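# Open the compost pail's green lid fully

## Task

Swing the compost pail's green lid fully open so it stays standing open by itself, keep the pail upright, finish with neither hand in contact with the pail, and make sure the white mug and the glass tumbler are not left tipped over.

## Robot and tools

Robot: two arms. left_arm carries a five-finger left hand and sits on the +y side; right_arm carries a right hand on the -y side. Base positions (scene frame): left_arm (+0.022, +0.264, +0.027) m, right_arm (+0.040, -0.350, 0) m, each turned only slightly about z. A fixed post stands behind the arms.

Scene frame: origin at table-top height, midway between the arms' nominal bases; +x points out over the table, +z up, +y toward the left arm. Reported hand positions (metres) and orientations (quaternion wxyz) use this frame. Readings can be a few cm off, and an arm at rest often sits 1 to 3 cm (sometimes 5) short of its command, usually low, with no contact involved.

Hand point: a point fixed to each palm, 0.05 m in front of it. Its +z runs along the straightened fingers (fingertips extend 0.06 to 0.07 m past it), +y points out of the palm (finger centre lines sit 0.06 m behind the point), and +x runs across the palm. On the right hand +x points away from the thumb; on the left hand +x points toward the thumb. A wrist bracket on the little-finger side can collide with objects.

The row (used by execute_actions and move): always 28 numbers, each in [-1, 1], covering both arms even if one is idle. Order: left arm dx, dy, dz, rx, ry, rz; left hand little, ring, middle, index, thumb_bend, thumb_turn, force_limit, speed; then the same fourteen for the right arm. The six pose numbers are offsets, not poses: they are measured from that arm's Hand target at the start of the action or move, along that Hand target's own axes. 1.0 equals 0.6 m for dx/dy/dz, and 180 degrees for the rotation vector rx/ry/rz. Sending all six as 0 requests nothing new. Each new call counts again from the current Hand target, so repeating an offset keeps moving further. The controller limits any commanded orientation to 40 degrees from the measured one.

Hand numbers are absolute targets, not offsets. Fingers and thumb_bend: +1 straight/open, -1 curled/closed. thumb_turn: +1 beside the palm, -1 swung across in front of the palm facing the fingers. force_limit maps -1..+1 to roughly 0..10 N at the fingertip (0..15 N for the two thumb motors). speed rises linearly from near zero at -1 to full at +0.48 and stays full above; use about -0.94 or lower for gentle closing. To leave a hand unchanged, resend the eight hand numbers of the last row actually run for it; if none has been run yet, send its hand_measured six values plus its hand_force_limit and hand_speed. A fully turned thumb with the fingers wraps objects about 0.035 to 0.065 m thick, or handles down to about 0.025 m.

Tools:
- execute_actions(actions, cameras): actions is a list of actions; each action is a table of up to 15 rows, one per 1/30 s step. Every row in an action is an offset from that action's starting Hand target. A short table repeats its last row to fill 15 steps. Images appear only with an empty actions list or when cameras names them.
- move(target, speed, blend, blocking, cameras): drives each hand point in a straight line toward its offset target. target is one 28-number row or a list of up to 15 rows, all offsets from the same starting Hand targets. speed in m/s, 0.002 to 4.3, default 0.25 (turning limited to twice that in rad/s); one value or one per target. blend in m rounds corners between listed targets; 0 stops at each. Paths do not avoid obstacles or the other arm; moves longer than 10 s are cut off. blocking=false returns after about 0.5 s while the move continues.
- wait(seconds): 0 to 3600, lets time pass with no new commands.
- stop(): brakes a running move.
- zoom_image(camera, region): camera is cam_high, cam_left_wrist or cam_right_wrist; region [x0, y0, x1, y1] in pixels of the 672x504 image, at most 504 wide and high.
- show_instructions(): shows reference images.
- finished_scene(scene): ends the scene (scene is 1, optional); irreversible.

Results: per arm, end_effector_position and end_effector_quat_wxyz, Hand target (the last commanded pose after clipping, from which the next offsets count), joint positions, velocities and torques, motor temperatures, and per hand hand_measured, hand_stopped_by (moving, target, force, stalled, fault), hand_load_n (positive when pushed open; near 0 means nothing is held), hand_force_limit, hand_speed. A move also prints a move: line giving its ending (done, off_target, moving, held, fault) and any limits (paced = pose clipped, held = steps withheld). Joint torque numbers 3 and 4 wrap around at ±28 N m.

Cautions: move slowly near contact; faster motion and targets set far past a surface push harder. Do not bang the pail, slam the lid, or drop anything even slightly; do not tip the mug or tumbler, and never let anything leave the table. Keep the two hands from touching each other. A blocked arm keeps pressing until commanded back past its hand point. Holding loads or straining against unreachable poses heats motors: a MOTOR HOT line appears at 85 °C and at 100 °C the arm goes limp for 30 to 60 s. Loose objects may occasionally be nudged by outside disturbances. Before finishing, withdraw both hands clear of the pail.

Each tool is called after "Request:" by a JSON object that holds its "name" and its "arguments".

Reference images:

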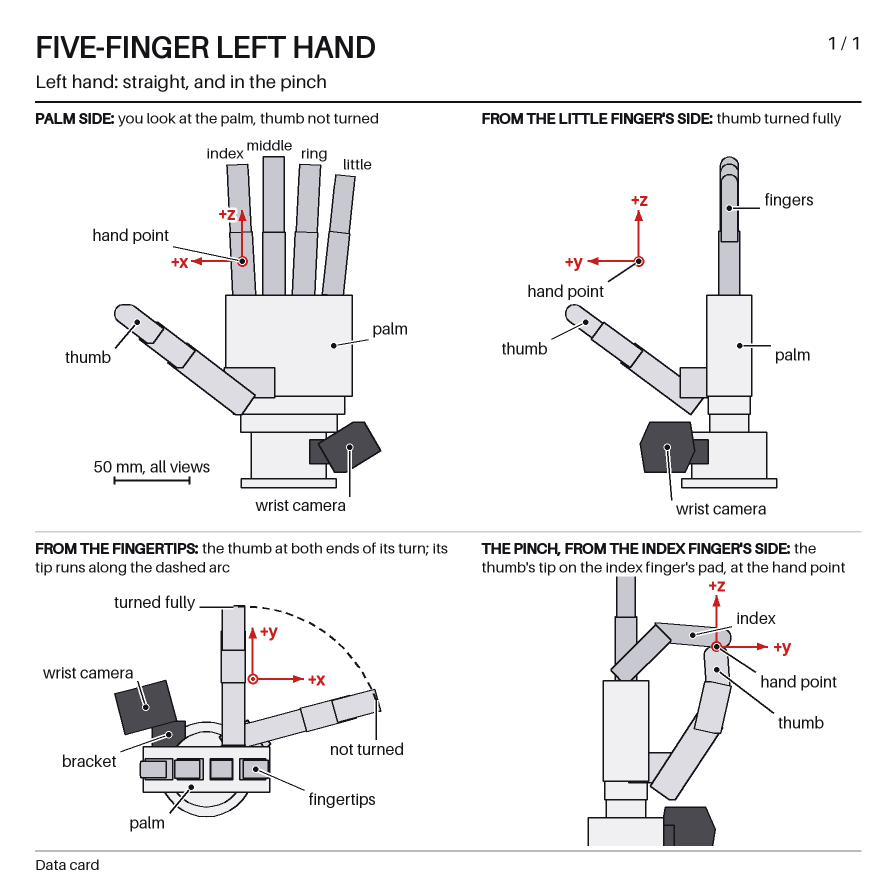

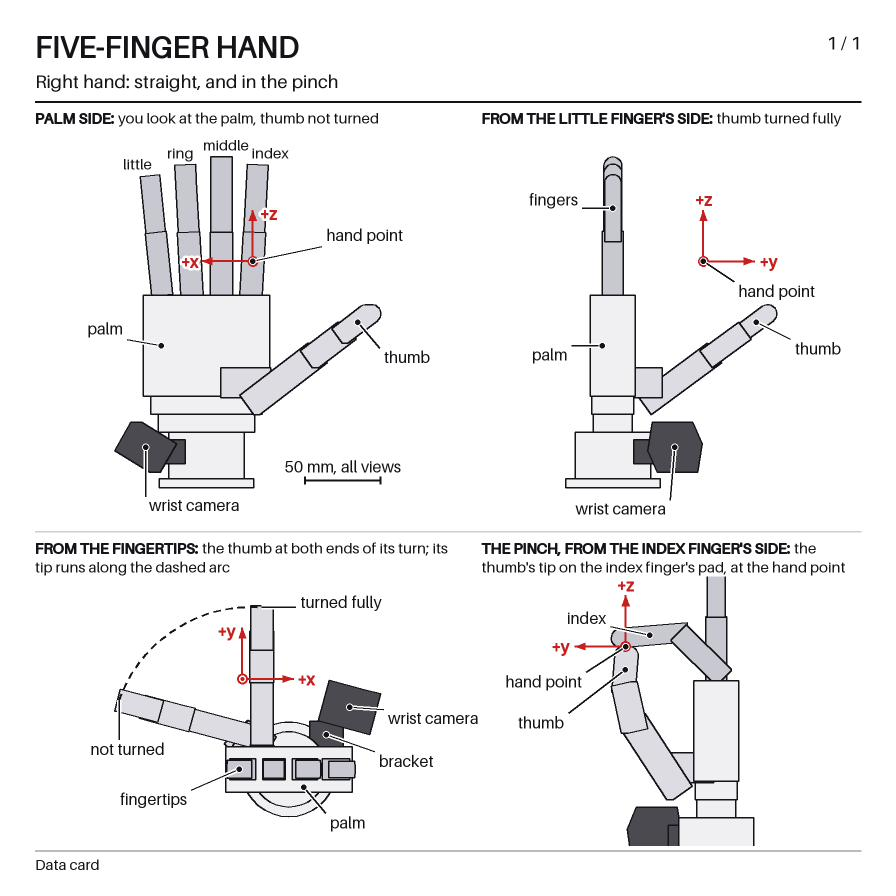

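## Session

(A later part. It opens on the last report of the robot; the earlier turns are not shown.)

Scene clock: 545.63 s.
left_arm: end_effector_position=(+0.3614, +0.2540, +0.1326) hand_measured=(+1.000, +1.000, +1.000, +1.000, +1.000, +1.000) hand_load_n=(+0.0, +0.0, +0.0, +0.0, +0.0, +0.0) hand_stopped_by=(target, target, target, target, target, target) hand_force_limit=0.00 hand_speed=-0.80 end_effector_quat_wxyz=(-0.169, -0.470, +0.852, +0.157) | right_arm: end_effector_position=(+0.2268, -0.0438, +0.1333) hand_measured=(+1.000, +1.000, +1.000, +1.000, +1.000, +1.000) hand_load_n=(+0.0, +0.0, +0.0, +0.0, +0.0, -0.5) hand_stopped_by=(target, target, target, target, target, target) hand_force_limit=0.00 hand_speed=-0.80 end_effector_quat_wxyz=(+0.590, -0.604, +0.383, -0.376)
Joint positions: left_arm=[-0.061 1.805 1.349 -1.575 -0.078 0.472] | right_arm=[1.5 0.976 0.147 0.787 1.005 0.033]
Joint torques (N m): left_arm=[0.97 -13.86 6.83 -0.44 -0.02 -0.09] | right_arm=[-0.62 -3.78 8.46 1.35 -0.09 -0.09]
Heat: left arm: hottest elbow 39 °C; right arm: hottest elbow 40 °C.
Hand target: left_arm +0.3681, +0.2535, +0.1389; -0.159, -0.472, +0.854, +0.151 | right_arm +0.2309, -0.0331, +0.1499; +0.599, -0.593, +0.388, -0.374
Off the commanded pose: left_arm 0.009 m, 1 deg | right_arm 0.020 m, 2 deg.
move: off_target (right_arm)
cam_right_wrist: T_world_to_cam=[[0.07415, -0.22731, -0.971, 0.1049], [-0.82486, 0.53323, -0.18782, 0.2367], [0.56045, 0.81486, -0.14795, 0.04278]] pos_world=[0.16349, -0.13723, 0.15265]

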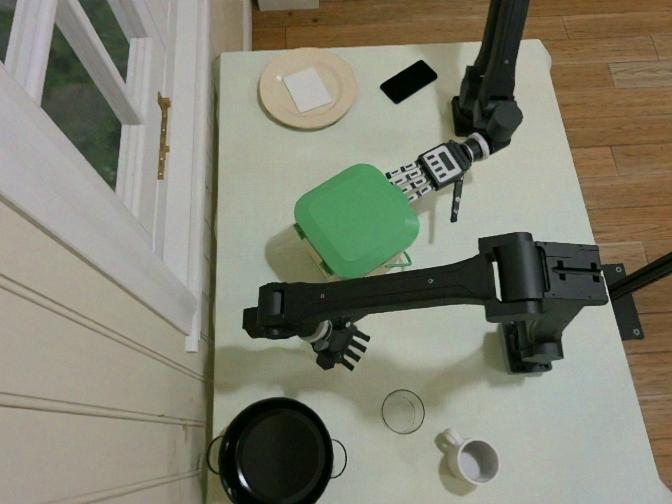

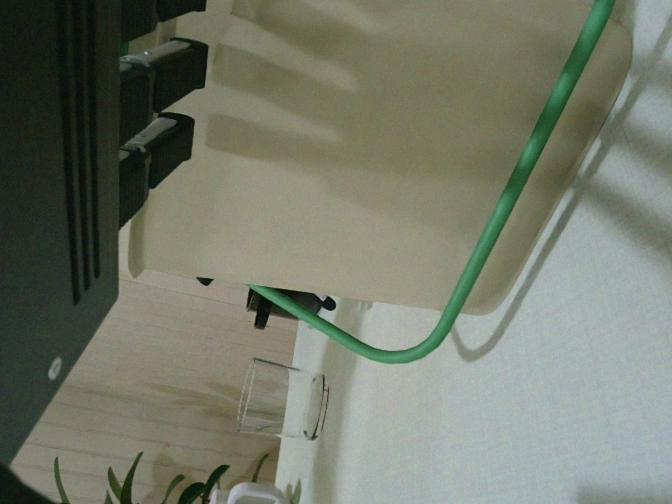

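Request:
{"name": "move", "arguments": {"target": [0,0,0,0,0,0,1,1,1,1,1,1,0,-0.8,0.005,-0.045,0.005,0,0,0,1,1,1,1,1,1,0,-0.8], "cameras": ["cam_high","cam_right_wrist"], "speed": 0.05}}

Request:
{"name": "zoom_image", "arguments": {"camera": "cam_high", "region": [320, 120, 480, 260]}}

Scene clock: 552.47 s.
left_arm: end_effector_position=(+0.3614, +0.2540, +0.1326) hand_measured=(+1.000, +1.000, +1.000, +1.000, +1.000, +1.000) hand_load_n=(+0.5, +0.0, +0.0, +0.0, +0.0, +0.0) hand_stopped_by=(target, target, target, target, target, target) hand_force_limit=0.00 hand_speed=-0.80 end_effector_quat_wxyz=(-0.169, -0.470, +0.852, +0.157) | right_arm: end_effector_position=(+0.2304, -0.0460, +0.1538) hand_measured=(+1.000, +1.000, +1.000, +1.000, +1.000, +1.000) hand_load_n=(+0.0, +0.0, +0.0, +0.0, +0.0, +0.0) hand_stopped_by=(target, target, target, target, target, target) hand_force_limit=0.00 hand_speed=-0.80 end_effector_quat_wxyz=(+0.587, -0.607, +0.381, -0.376)
Joint positions: left_arm=[-0.061 1.805 1.349 -1.575 -0.078 0.472] | right_arm=[1.48 0.849 0.182 0.616 0.983 0.033]
Joint torques (N m): left_arm=[0.79 -13.86 6.84 -0.46 -0.02 -0.09] | right_arm=[-0.73 -3.37 9.83 1.37 -0.06 -0.09]
Heat: left arm: hottest elbow 39 °C; right arm: hottest elbow 41 °C.
Hand target: left_arm +0.3681, +0.2535, +0.1389; -0.159, -0.472, +0.854, +0.151 | right_arm +0.2353, -0.0350, +0.1769; +0.599, -0.593, +0.388, -0.374
Off the commanded pose: left_arm 0.009 m, 1 deg | right_arm 0.026 m, 2 deg.
move: off_target (right_arm)
cam_right_wrist: T_world_to_cam=[[0.07219, -0.23666, -0.96891, 0.12378], [-0.82613, 0.53011, -0.19103, 0.24541], [0.55884, 0.81423, -0.15724, 0.04744]] pos_world=[0.16729, -0.13943, 0.17427]

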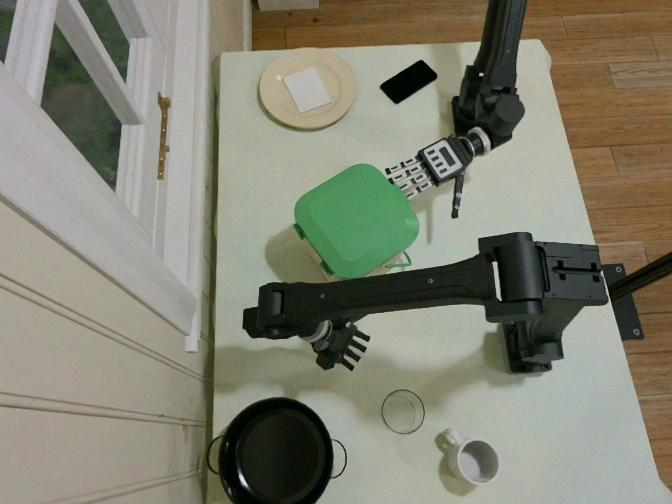

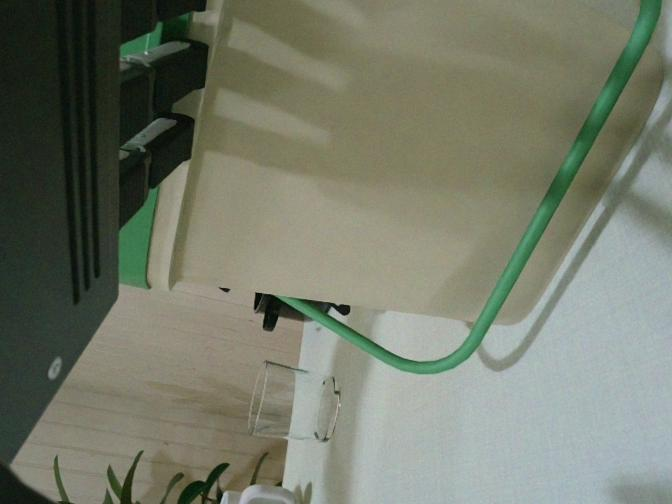

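Scaled by 3.150.

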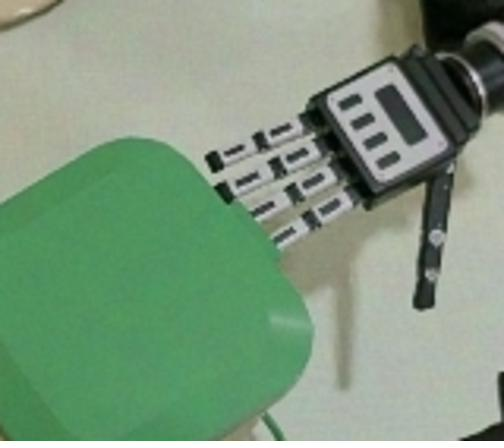

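Request:
{"name": "move", "arguments": {"target": [0,0,0,0,0,0,1,1,1,1,1,1,0,-0.8,-0.02,-0.05,0.006,0,0,0,1,1,1,1,1,1,0,-0.8], "cameras": ["cam_high","cam_right_wrist"], "speed": 0.05}}

Request:
{"name": "zoom_image", "arguments": {"camera": "cam_high", "region": [280, 120, 480, 295]}}

Scene clock: 560.13 s.
left_arm: end_effector_position=(+0.3614, +0.2540, +0.1326) hand_measured=(+1.000, +1.000, +1.000, +1.000, +1.000, +1.000) hand_load_n=(+0.0, +0.5, +0.0, +0.0, +0.0, +0.0) hand_stopped_by=(target, target, target, target, target, target) hand_force_limit=0.00 hand_speed=-0.80 end_effector_quat_wxyz=(-0.169, -0.470, +0.852, +0.157) | right_arm: end_effector_position=(+0.2331, -0.0391, +0.1747) hand_measured=(+1.000, +1.000, +1.000, +1.000, +1.000, +1.000) hand_load_n=(+0.0, +0.0, -1.5, +0.0, +0.0, -0.5) hand_stopped_by=(target, target, target, target, target, target) hand_force_limit=0.00 hand_speed=-0.80 end_effector_quat_wxyz=(+0.578, -0.611, +0.382, -0.383)
Joint positions: left_arm=[-0.061 1.805 1.349 -1.575 -0.078 0.472] | right_arm=[1.48 0.81 0.249 0.49 0.995 0.033]
Joint torques (N m): left_arm=[0.85 -13.86 6.82 -0.46 -0.03 -0.08] | right_arm=[0.44 -3.6 11.17 1.61 0.03 -0.08]
Heat: left arm: hottest elbow 39 °C; right arm: hottest elbow 41 °C.
Hand target: left_arm +0.3681, +0.2535, +0.1389; -0.159, -0.472, +0.854, +0.151 | right_arm +0.2339, -0.0231, +0.2072; +0.599, -0.593, +0.388, -0.374
Off the commanded pose: left_arm 0.009 m, 1 deg | right_arm 0.036 m, 3 deg.
move: off_target (right_arm)
cam_right_wrist: T_world_to_cam=[[0.06701, -0.25688, -0.96412, 0.14501], [-0.82005, 0.53625, -0.19987, 0.24824], [0.56835, 0.80402, -0.17472, 0.04396]] pos_world=[0.16887, -0.13121, 0.19711]

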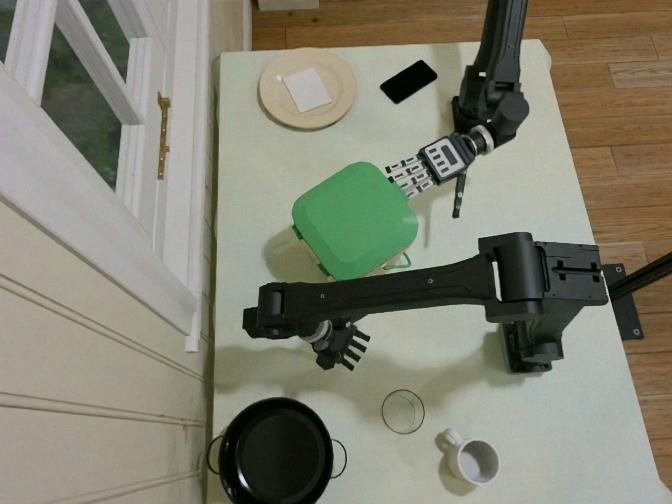

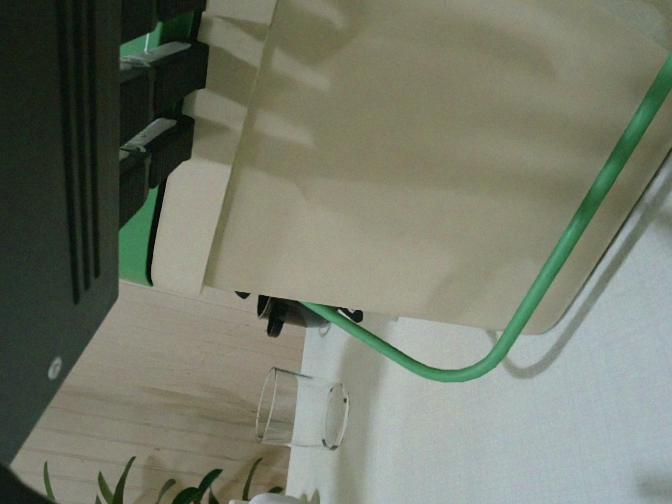

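Scaled by 2.520.

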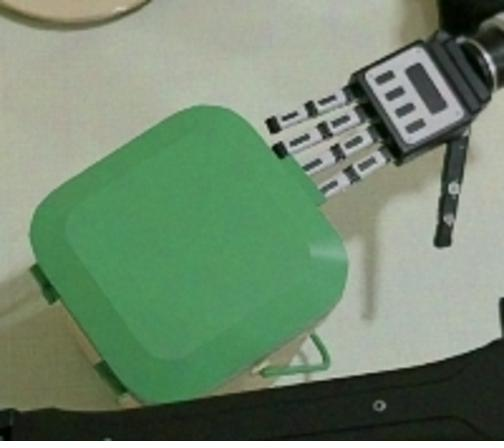

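Request:
{"name": "move", "arguments": {"target": [[0,0,0,0,0,0,1,1,1,1,1,1,0,-0.8,-0.0045,-0.0633,0.0155,0,0,0,1,1,1,1,1,1,0,-0.8],[0,0,0,0,0,0,1,1,1,1,1,1,0,-0.8,-0.0093,-0.1333,0.0465,0,0,0,1,1,1,1,1,1,0,-0.8]], "cameras": ["cam_high","cam_right_wrist"], "speed": 0.05, "blend": [0.01, 0]}}

Request:
{"name": "zoom_image", "arguments": {"camera": "cam_high", "region": [280, 120, 480, 295]}}

Scene clock: 573.70 s.
left_arm: end_effector_position=(+0.3614, +0.2540, +0.1326) hand_measured=(+1.000, +1.000, +1.000, +1.000, +1.000, +1.000) hand_load_n=(+0.0, +0.0, +0.0, +0.0, -0.5, +0.0) hand_stopped_by=(target, target, target, target, target, target) hand_force_limit=0.00 hand_speed=-0.80 end_effector_quat_wxyz=(-0.169, -0.470, +0.852, +0.157) | right_arm: end_effector_position=(+0.2527, -0.0148, +0.2554) hand_measured=(+1.000, +1.000, +1.000, +1.000, +1.000, +1.000) hand_load_n=(-0.5, +0.0, -0.5, +0.0, +0.0, -0.5) hand_stopped_by=(target, target, target, target, target, target) hand_force_limit=0.00 hand_speed=-0.80 end_effector_quat_wxyz=(+0.583, -0.610, +0.382, -0.376)
Joint positions: left_arm=[-0.061 1.805 1.349 -1.575 -0.078 0.472] | right_arm=[1.403 0.758 0.458 0.241 0.908 0.033]
Joint torques (N m): left_arm=[0.97 -13.92 6.83 -0.46 -0.02 -0.09] | right_arm=[-0.67 -3.9 11.86 1.54 -0.07 -0.1]
Heat: left arm: hottest elbow 39 °C; right arm: hottest elbow 43 °C.
Hand target: left_arm +0.3681, +0.2535, +0.1389; -0.159, -0.472, +0.854, +0.151 | right_arm +0.2579, -0.0077, +0.2871; +0.599, -0.593, +0.388, -0.374
Off the commanded pose: left_arm 0.009 m, 1 deg | right_arm 0.033 m, 3 deg.
move: off_target (right_arm)
cam_right_wrist: T_world_to_cam=[[0.0666, -0.24349, -0.96761, 0.22891], [-0.82674, 0.52948, -0.19014, 0.2666], [0.55863, 0.81263, -0.16604, 0.02769]] pos_world=[0.1897, -0.10792, 0.27678]

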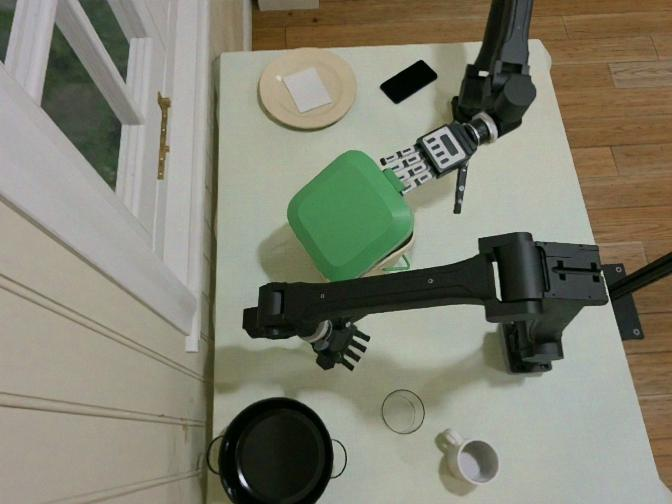

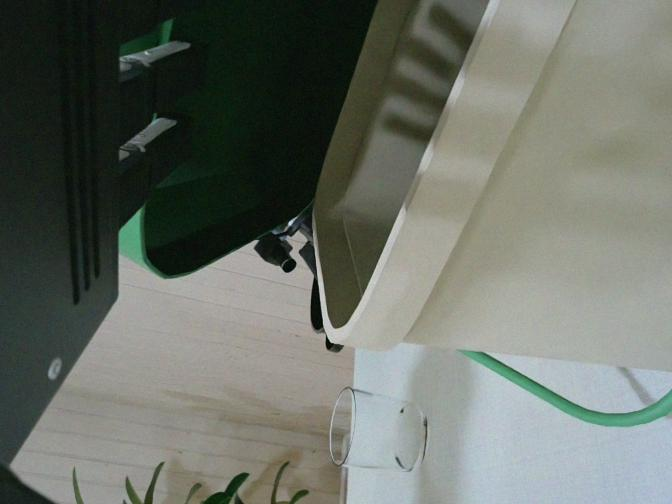

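Scaled by 2.520.

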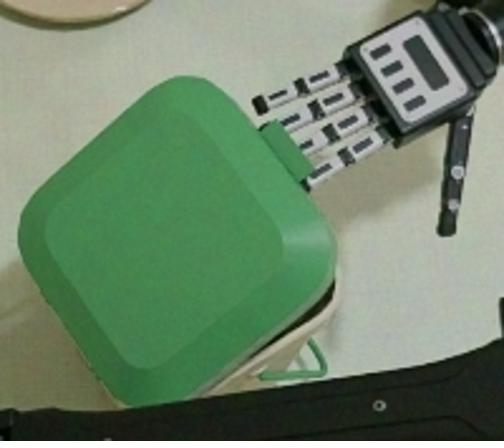

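Request:
{"name": "move", "arguments": {"target": [[0,0,0,0,0,0,1,1,1,1,1,1,0,-0.8,-0.0058,-0.0742,0.0567,0,0,0,1,1,1,1,1,1,0,-0.8],[0,0,0,0,0,0,1,1,1,1,1,1,0,-0.8,-0.0133,-0.1312,0.1303,0,0,0,1,1,1,1,1,1,0,-0.8]], "cameras": ["cam_high","cam_right_wrist"], "speed": 0.06, "blend": [0.01, 0]}}

Request:
{"name": "zoom_image", "arguments": {"camera": "cam_high", "region": [280, 120, 480, 295]}}

Scene clock: 586.77 s.
left_arm: end_effector_position=(+0.3614, +0.2540, +0.1326) hand_measured=(+1.000, +1.000, +1.000, +1.000, +1.000, +1.000) hand_load_n=(+0.0, +0.0, +0.0, +0.0, +0.0, +0.5) hand_stopped_by=(target, target, target, target, target, target) hand_force_limit=0.00 hand_speed=-0.80 end_effector_quat_wxyz=(-0.169, -0.470, +0.852, +0.157) | right_arm: end_effector_position=(+0.3192, +0.0249, +0.3383) hand_measured=(+1.000, +1.000, +1.000, +1.000, +1.000, +1.000) hand_load_n=(+0.0, +0.0, -0.5, +0.0, +0.0, +0.0) hand_stopped_by=(target, target, target, target, target, target) hand_force_limit=0.00 hand_speed=-0.80 end_effector_quat_wxyz=(+0.588, -0.605, +0.387, -0.371)
Joint positions: left_arm=[-0.061 1.805 1.349 -1.575 -0.078 0.472] | right_arm=[1.207 0.899 0.737 0.12 0.711 0.033]
Joint torques (N m): left_arm=[0.97 -13.8 6.82 -0.43 -0.02 -0.09] | right_arm=[-0.67 -5.25 12.31 1.62 -0.08 -0.11]
Heat: left arm: hottest elbow 39 °C; right arm: hottest elbow 44 °C.
Hand target: left_arm +0.3681, +0.2535, +0.1389; -0.159, -0.472, +0.854, +0.151 | right_arm +0.3265, +0.0310, +0.3656; +0.599, -0.593, +0.388, -0.374
Off the commanded pose: left_arm 0.009 m, 1 deg | right_arm 0.029 m, 2 deg.
move: off_target (right_arm)
cam_right_wrist: T_world_to_cam=[[0.06254, -0.22514, -0.97232, 0.31675], [-0.82753, 0.53292, -0.17662, 0.31185], [0.55793, 0.81567, -0.15298, -0.03217]] pos_world=[0.2562, -0.06864, 0.35814]

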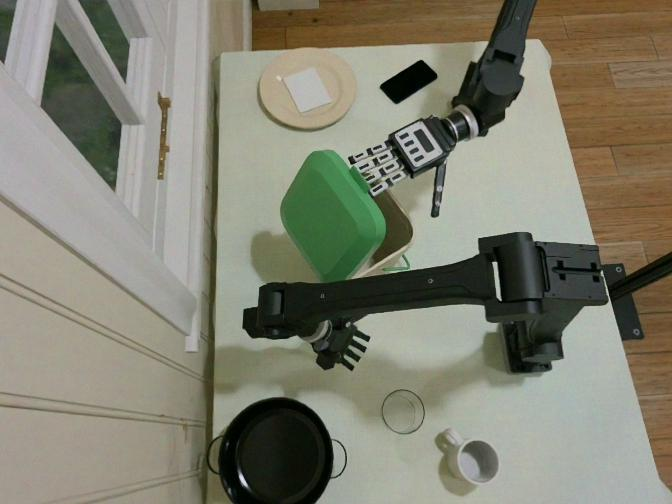

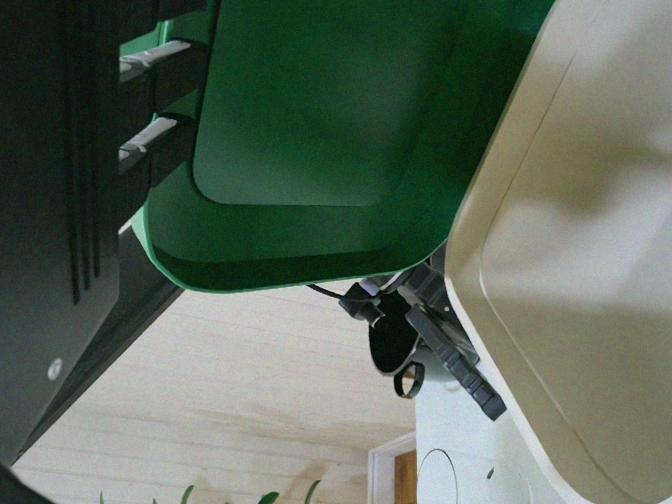

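Scaled by 2.520.

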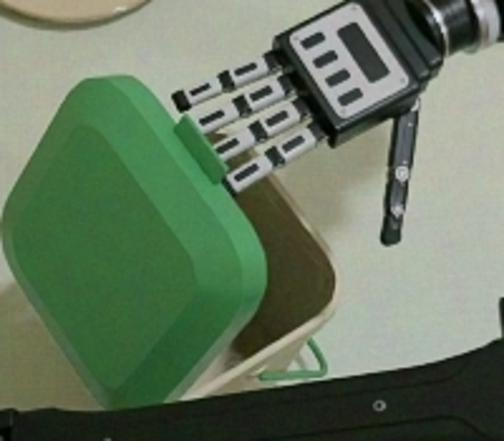

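Request:
{"name": "move", "arguments": {"target": [0.1362,0.2858,-0.0933,0,0,0,1,1,1,1,1,1,0,-0.8,0,0,0,0,0,0,1,1,1,1,1,1,0,-0.8], "cameras": ["all"], "speed": 0.15}}

Scene clock: 601.53 s.
left_arm: end_effector_position=(+0.2204, +0.2648, +0.2675) hand_measured=(+1.000, +1.000, +1.000, +1.000, +1.000, +1.000) hand_load_n=(+0.5, +0.0, +0.0, +0.0, +0.0, +0.0) hand_stopped_by=(target, target, target, target, target, target) hand_force_limit=0.00 hand_speed=-0.80 end_effector_quat_wxyz=(-0.032, -0.483, +0.873, +0.067) | right_arm: end_effector_position=(+0.3192, +0.0249, +0.3383) hand_measured=(+1.000, +1.000, +1.000, +1.000, +1.000, +1.000) hand_load_n=(+0.0, +0.0, +0.0, +0.0, +0.0, -0.5) hand_stopped_by=(target, target, target, target, target, target) hand_force_limit=0.00 hand_speed=-0.80 end_effector_quat_wxyz=(+0.588, -0.605, +0.387, -0.371)
Joint positions: left_arm=[-0.061 1.117 1.107 -1.688 -0.077 0.483] | right_arm=[1.207 0.899 0.737 0.12 0.711 0.033]
Joint torques (N m): left_arm=[0.97 -5.13 7.04 0.06 0.03 0.03] | right_arm=[-0.67 -5.13 12.31 1.61 -0.08 -0.11]
Motor temperatures (°C): left_arm=[28 34 39 27 28 26] | right_arm=[27 29 46 28 27 28]
Heat: left arm: hottest elbow 39 °C; right arm: hottest elbow 46 °C.
Hand target: left_arm +0.2201, +0.2652, +0.2700; -0.159, -0.471, +0.854, +0.151 | right_arm +0.3265, +0.0310, +0.3656; +0.599, -0.593, +0.388, -0.374
Off the commanded pose: left_arm 0.002 m, 18 deg | right_arm 0.029 m, 2 deg.
joint sent to its limit (left arm) — joint 4 (wrist pitch), lower limit. The joint targets are off in orientation, not in position.
move: off_target (left_arm)
cam_left_wrist: T_world_to_cam=[[0.71138, -0.68663, -0.14989, 0.06363], [-0.51366, -0.65353, 0.55592, 0.13411], [-0.47967, -0.31848, -0.81761, 0.5225]] pos_world=[0.27425, 0.29774, 0.36218]
cam_right_wrist: T_world_to_cam=[[0.06254, -0.22514, -0.97232, 0.31675], [-0.82753, 0.53292, -0.17662, 0.31185], [0.55793, 0.81567, -0.15298, -0.03217]] pos_world=[0.2562, -0.06864, 0.35814]

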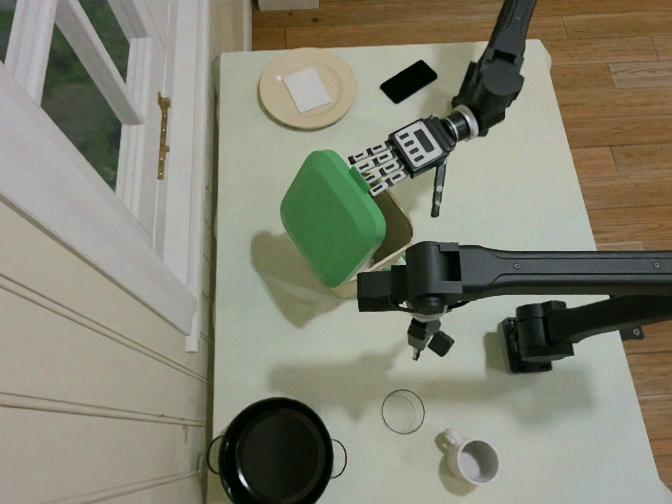

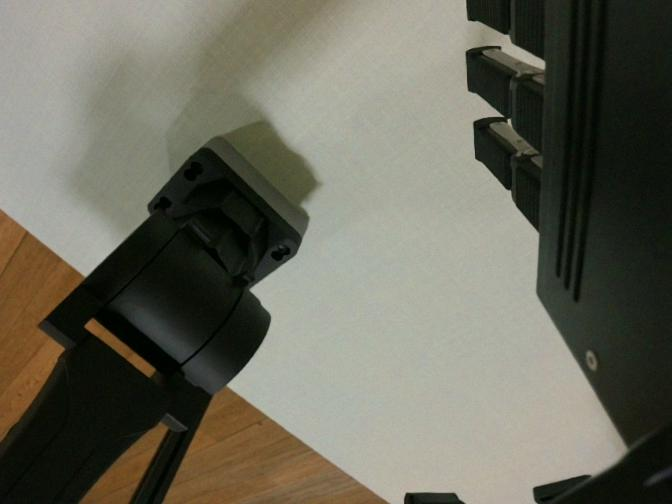

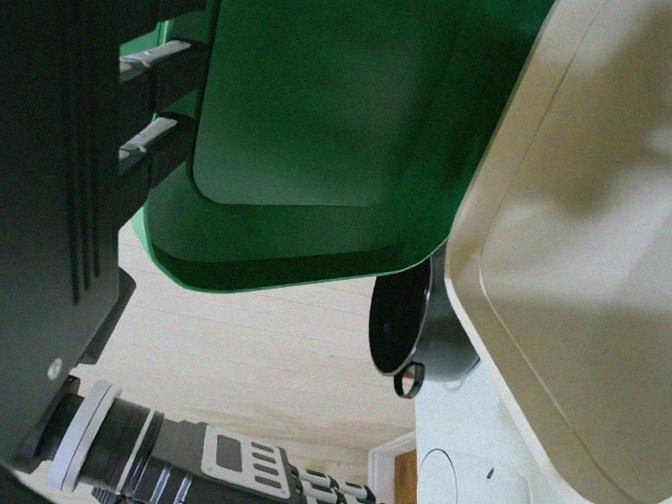

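Request:
{"name": "move", "arguments": {"target": [[0,0,0,0,0,0,1,1,1,1,1,1,0,-0.8,-0.0089,-0.0358,0.086,0,0,0,1,1,1,1,1,1,0,-0.8],[0,0,0,0,0,0,1,1,1,1,1,1,0,-0.8,-0.0152,-0.0467,0.147,0,0,0,1,1,1,1,1,1,0,-0.8]], "cameras": ["cam_high","cam_right_wrist"], "speed": 0.06, "blend": [0.01, 0]}}

Request:
{"name": "zoom_image", "arguments": {"camera": "cam_high", "region": [250, 120, 450, 295]}}

Scene clock: 610.63 s.
left_arm: end_effector_position=(+0.2204, +0.2648, +0.2675) hand_measured=(+1.000, +1.000, +1.000, +1.000, +1.000, +1.000) hand_load_n=(+0.0, +0.0, +0.0, +0.0, +0.0, +0.0) hand_stopped_by=(target, target, target, target, target, target) hand_force_limit=0.00 hand_speed=-0.80 end_effector_quat_wxyz=(-0.032, -0.483, +0.873, +0.067) | right_arm: end_effector_position=(+0.3941, +0.0693, +0.3672) hand_measured=(+1.000, +1.000, +1.000, +1.000, +1.000, +1.000) hand_load_n=(+0.0, +0.0, +0.0, +0.0, +0.0, +0.0) hand_stopped_by=(target, target, target, target, target, target) hand_force_limit=0.00 hand_speed=-0.80 end_effector_quat_wxyz=(+0.587, -0.606, +0.389, -0.370)
Joint positions: left_arm=[-0.061 1.117 1.107 -1.688 -0.077 0.483] | right_arm=[1.069 1.11 0.947 0.117 0.574 0.033]
Joint torques (N m): left_arm=[0.91 -5.01 7.04 0.09 0.02 0.03] | right_arm=[-0.62 -8.64 12.26 2.17 -0.1 -0.12]
Heat: left arm: hottest elbow 39 °C; right arm: hottest elbow 47 °C.
Hand target: left_arm +0.2201, +0.2652, +0.2700; -0.159, -0.472, +0.854, +0.151 | right_arm +0.4031, +0.0759, +0.3934; +0.599, -0.593, +0.388, -0.374
Off the commanded pose: left_arm 0.002 m, 18 deg | right_arm 0.028 m, 2 deg.
joint sent to its limit (left arm) — joint 4 (wrist pitch), lower limit. The joint targets are off in orientation, not in position.
move: off_target (right_arm)
cam_right_wrist: T_world_to_cam=[[0.0554, -0.22537, -0.9727, 0.35318], [-0.82786, 0.53426, -0.17094, 0.35324], [0.55819, 0.81473, -0.15698, -0.10432]] pos_world=[0.3311, -0.02414, 0.38754]

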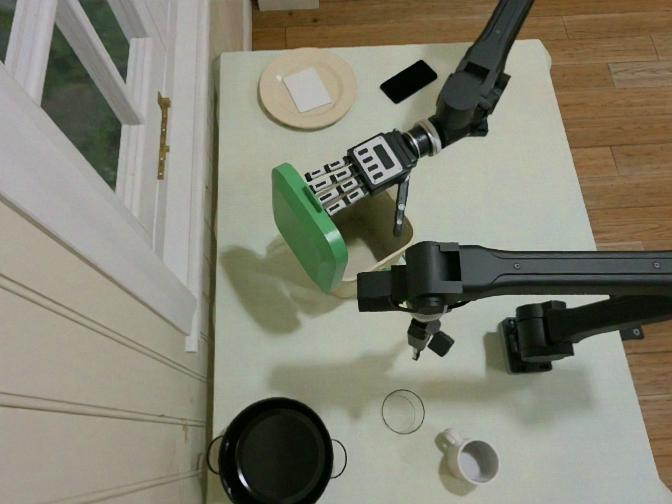

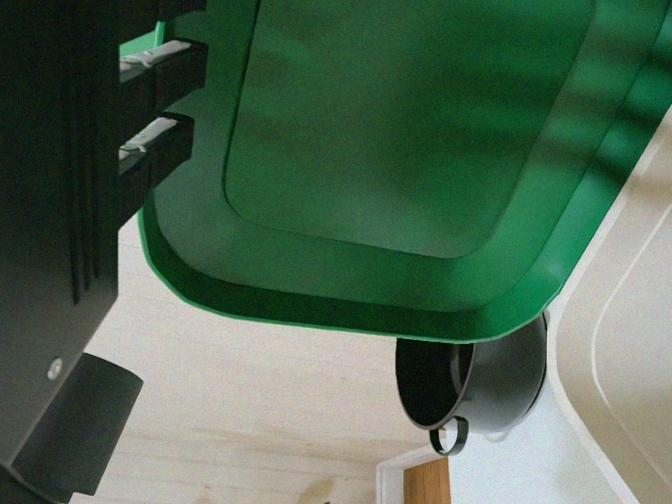

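Scaled by 2.520.

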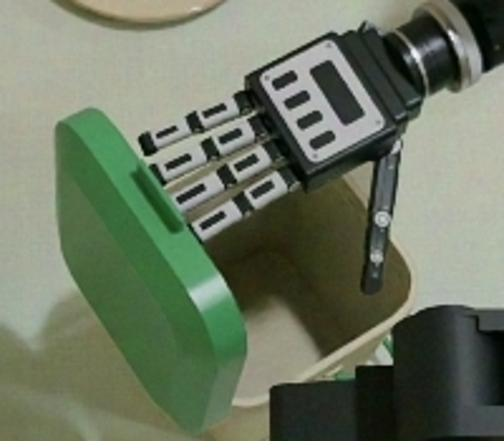

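Request:
{"name": "move", "arguments": {"target": [0,0,0,0,0,0,1,1,1,1,1,1,0,-0.8,-0.0045,0,0.043,0,0,0,1,1,1,1,1,1,0,-0.8], "cameras": ["cam_high","cam_right_wrist"], "speed": 0.03}}

Request:
{"name": "zoom_image", "arguments": {"camera": "cam_high", "region": [250, 120, 450, 295]}}

Scene clock: 619.17 s.
left_arm: end_effector_position=(+0.2204, +0.2648, +0.2675) hand_measured=(+1.000, +1.000, +1.000, +1.000, +1.000, +1.000) hand_load_n=(+0.5, +0.0, +0.0, +0.0, +0.0, +0.0) hand_stopped_by=(target, target, target, target, target, target) hand_force_limit=0.00 hand_speed=-0.80 end_effector_quat_wxyz=(-0.032, -0.483, +0.873, +0.067) | right_arm: end_effector_position=(+0.4142, +0.0814, +0.3654) hand_measured=(+1.000, +1.000, +1.000, +1.000, +1.000, +1.000) hand_load_n=(+0.0, +0.0, +0.0, +0.0, +0.0, +0.0) hand_stopped_by=(target, target, target, target, target, target) hand_force_limit=0.00 hand_speed=-0.80 end_effector_quat_wxyz=(+0.583, -0.610, +0.390, -0.369)
Joint positions: left_arm=[-0.061 1.117 1.107 -1.688 -0.077 0.483] | right_arm=[1.041 1.171 0.995 0.12 0.545 0.033]
Joint torques (N m): left_arm=[0.97 -5.13 6.99 0.1 0.02 0.02] | right_arm=[-0.44 -9.58 12.25 2.7 -0.11 -0.12]
Heat: left arm: hottest elbow 39 °C; right arm: hottest elbow 49 °C.
Hand target: left_arm +0.2201, +0.2652, +0.2700; -0.159, -0.472, +0.854, +0.151 | right_arm +0.4253, +0.0892, +0.3935; +0.599, -0.593, +0.388, -0.374
Off the commanded pose: left_arm 0.002 m, 18 deg | right_arm 0.031 m, 3 deg.
joint sent to its limit (left arm) — joint 4 (wrist pitch), lower limit. The joint targets are off in orientation, not in position.
move: off_target (right_arm)
cam_right_wrist: T_world_to_cam=[[0.0489, -0.23296, -0.97125, 0.35587], [-0.8294, 0.53233, -0.16945, 0.36338], [0.55651, 0.81385, -0.16719, -0.12115]] pos_world=[0.35141, -0.01193, 0.38696]

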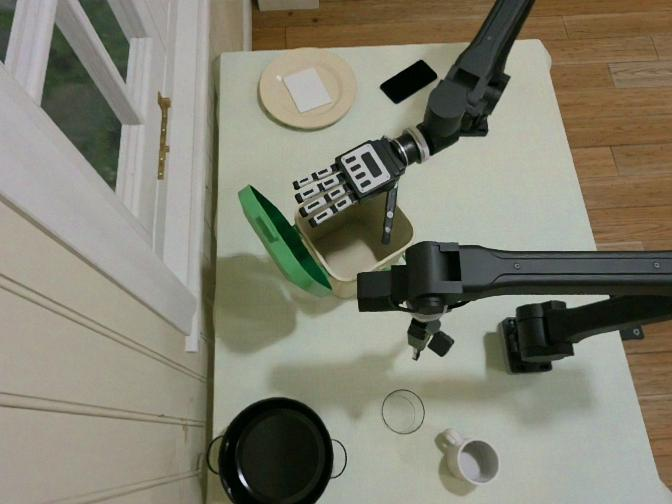

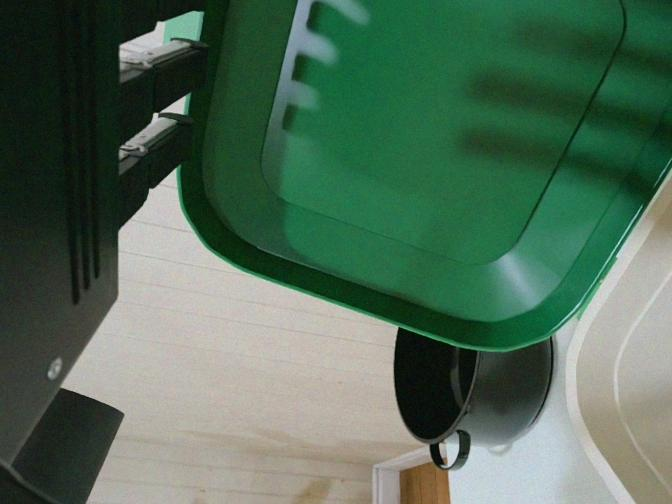

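Scaled by 2.520.

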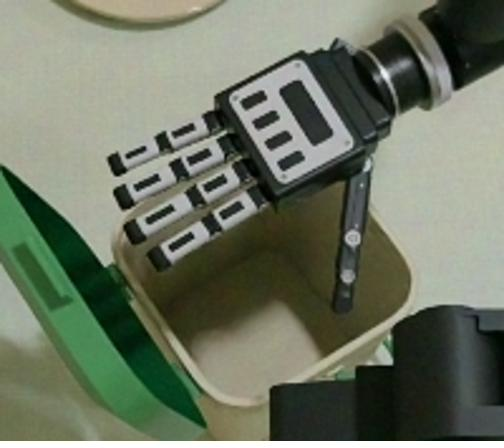

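Request:
{"name": "move", "arguments": {"target": [0,0,0,0,0,0,1,1,1,1,1,1,0,-0.8,0.03,-0.04,-0.22,0,0,0,1,1,1,1,1,1,0,-0.8], "cameras": ["all"], "speed": 0.15}}

Request:
{"name": "zoom_image", "arguments": {"camera": "cam_high", "region": [210, 140, 450, 330]}}

Scene clock: 627.87 s.
left_arm: end_effector_position=(+0.2204, +0.2648, +0.2675) hand_measured=(+1.000, +1.000, +1.000, +1.000, +1.000, +1.000) hand_load_n=(+0.0, +0.0, +0.0, +0.0, +0.5, +0.0) hand_stopped_by=(target, target, target, target, target, target) hand_force_limit=0.00 hand_speed=-0.80 end_effector_quat_wxyz=(-0.032, -0.483, +0.873, +0.067) | right_arm: end_effector_position=(+0.3144, +0.0172, +0.4224) hand_measured=(+1.000, +1.000, +1.000, +1.000, +1.000, +1.000) hand_load_n=(+0.0, +0.0, +0.0, +0.0, +0.0, -0.5) hand_stopped_by=(target, target, target, target, target, target) hand_force_limit=0.00 hand_speed=-0.80 end_effector_quat_wxyz=(+0.604, -0.587, +0.391, -0.371)
Joint positions: left_arm=[-0.061 1.117 1.107 -1.688 -0.077 0.483] | right_arm=[1.216 0.852 0.903 -0.045 0.728 0.033]
Joint torques (N m): left_arm=[0.79 -5.19 7.04 0.08 0.02 0.02] | right_arm=[0.26 -5.66 8.44 1.57 0.03 -0.11]
Heat: left arm: hottest elbow 40 °C; right arm: hottest elbow 49 °C.
Hand target: left_arm +0.2201, +0.2652, +0.2700; -0.159, -0.472, +0.854, +0.151 | right_arm +0.3133, +0.0170, +0.4176; +0.599, -0.593, +0.388, -0.374
Off the commanded pose: left_arm 0.002 m, 18 deg | right_arm 0.005 m, 1 deg.
joint sent to its limit (left arm) — joint 4 (wrist pitch), lower limit. The joint targets are off in orientation, not in position.
move: done
cam_left_wrist: T_world_to_cam=[[0.71138, -0.68663, -0.14989, 0.06363], [-0.51366, -0.65353, 0.55592, 0.13411], [-0.47967, -0.31848, -0.81761, 0.5225]] pos_world=[0.27425, 0.29774, 0.36218]
cam_right_wrist: T_world_to_cam=[[0.08052, -0.18213, -0.97997, 0.39398], [-0.81999, 0.54686, -0.16901, 0.32106], [0.56669, 0.81718, -0.10531, -0.03323]] pos_world=[0.25037, -0.07666, 0.43685]

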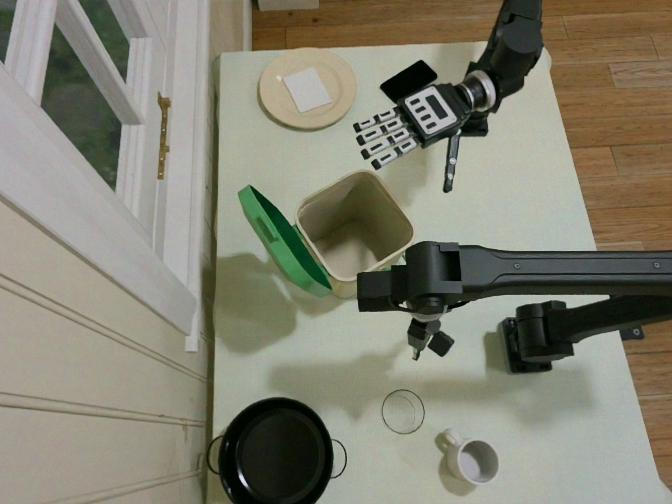

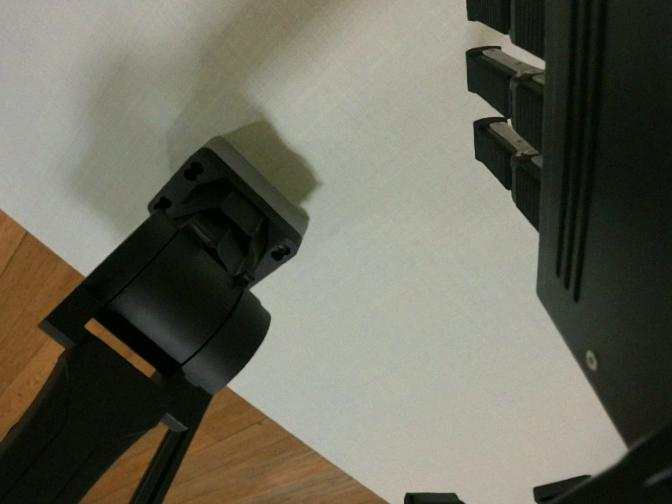

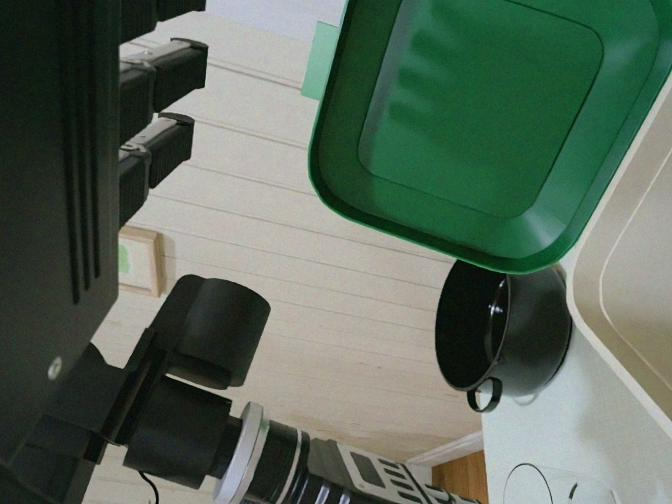

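Scaled by 2.100.

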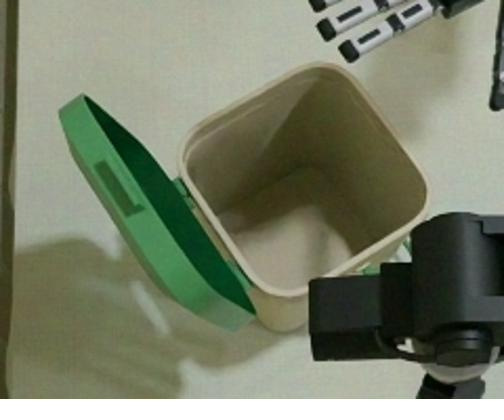

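Request:
{"name": "finished_scene", "arguments": {}}

The scene is finished: the task was done.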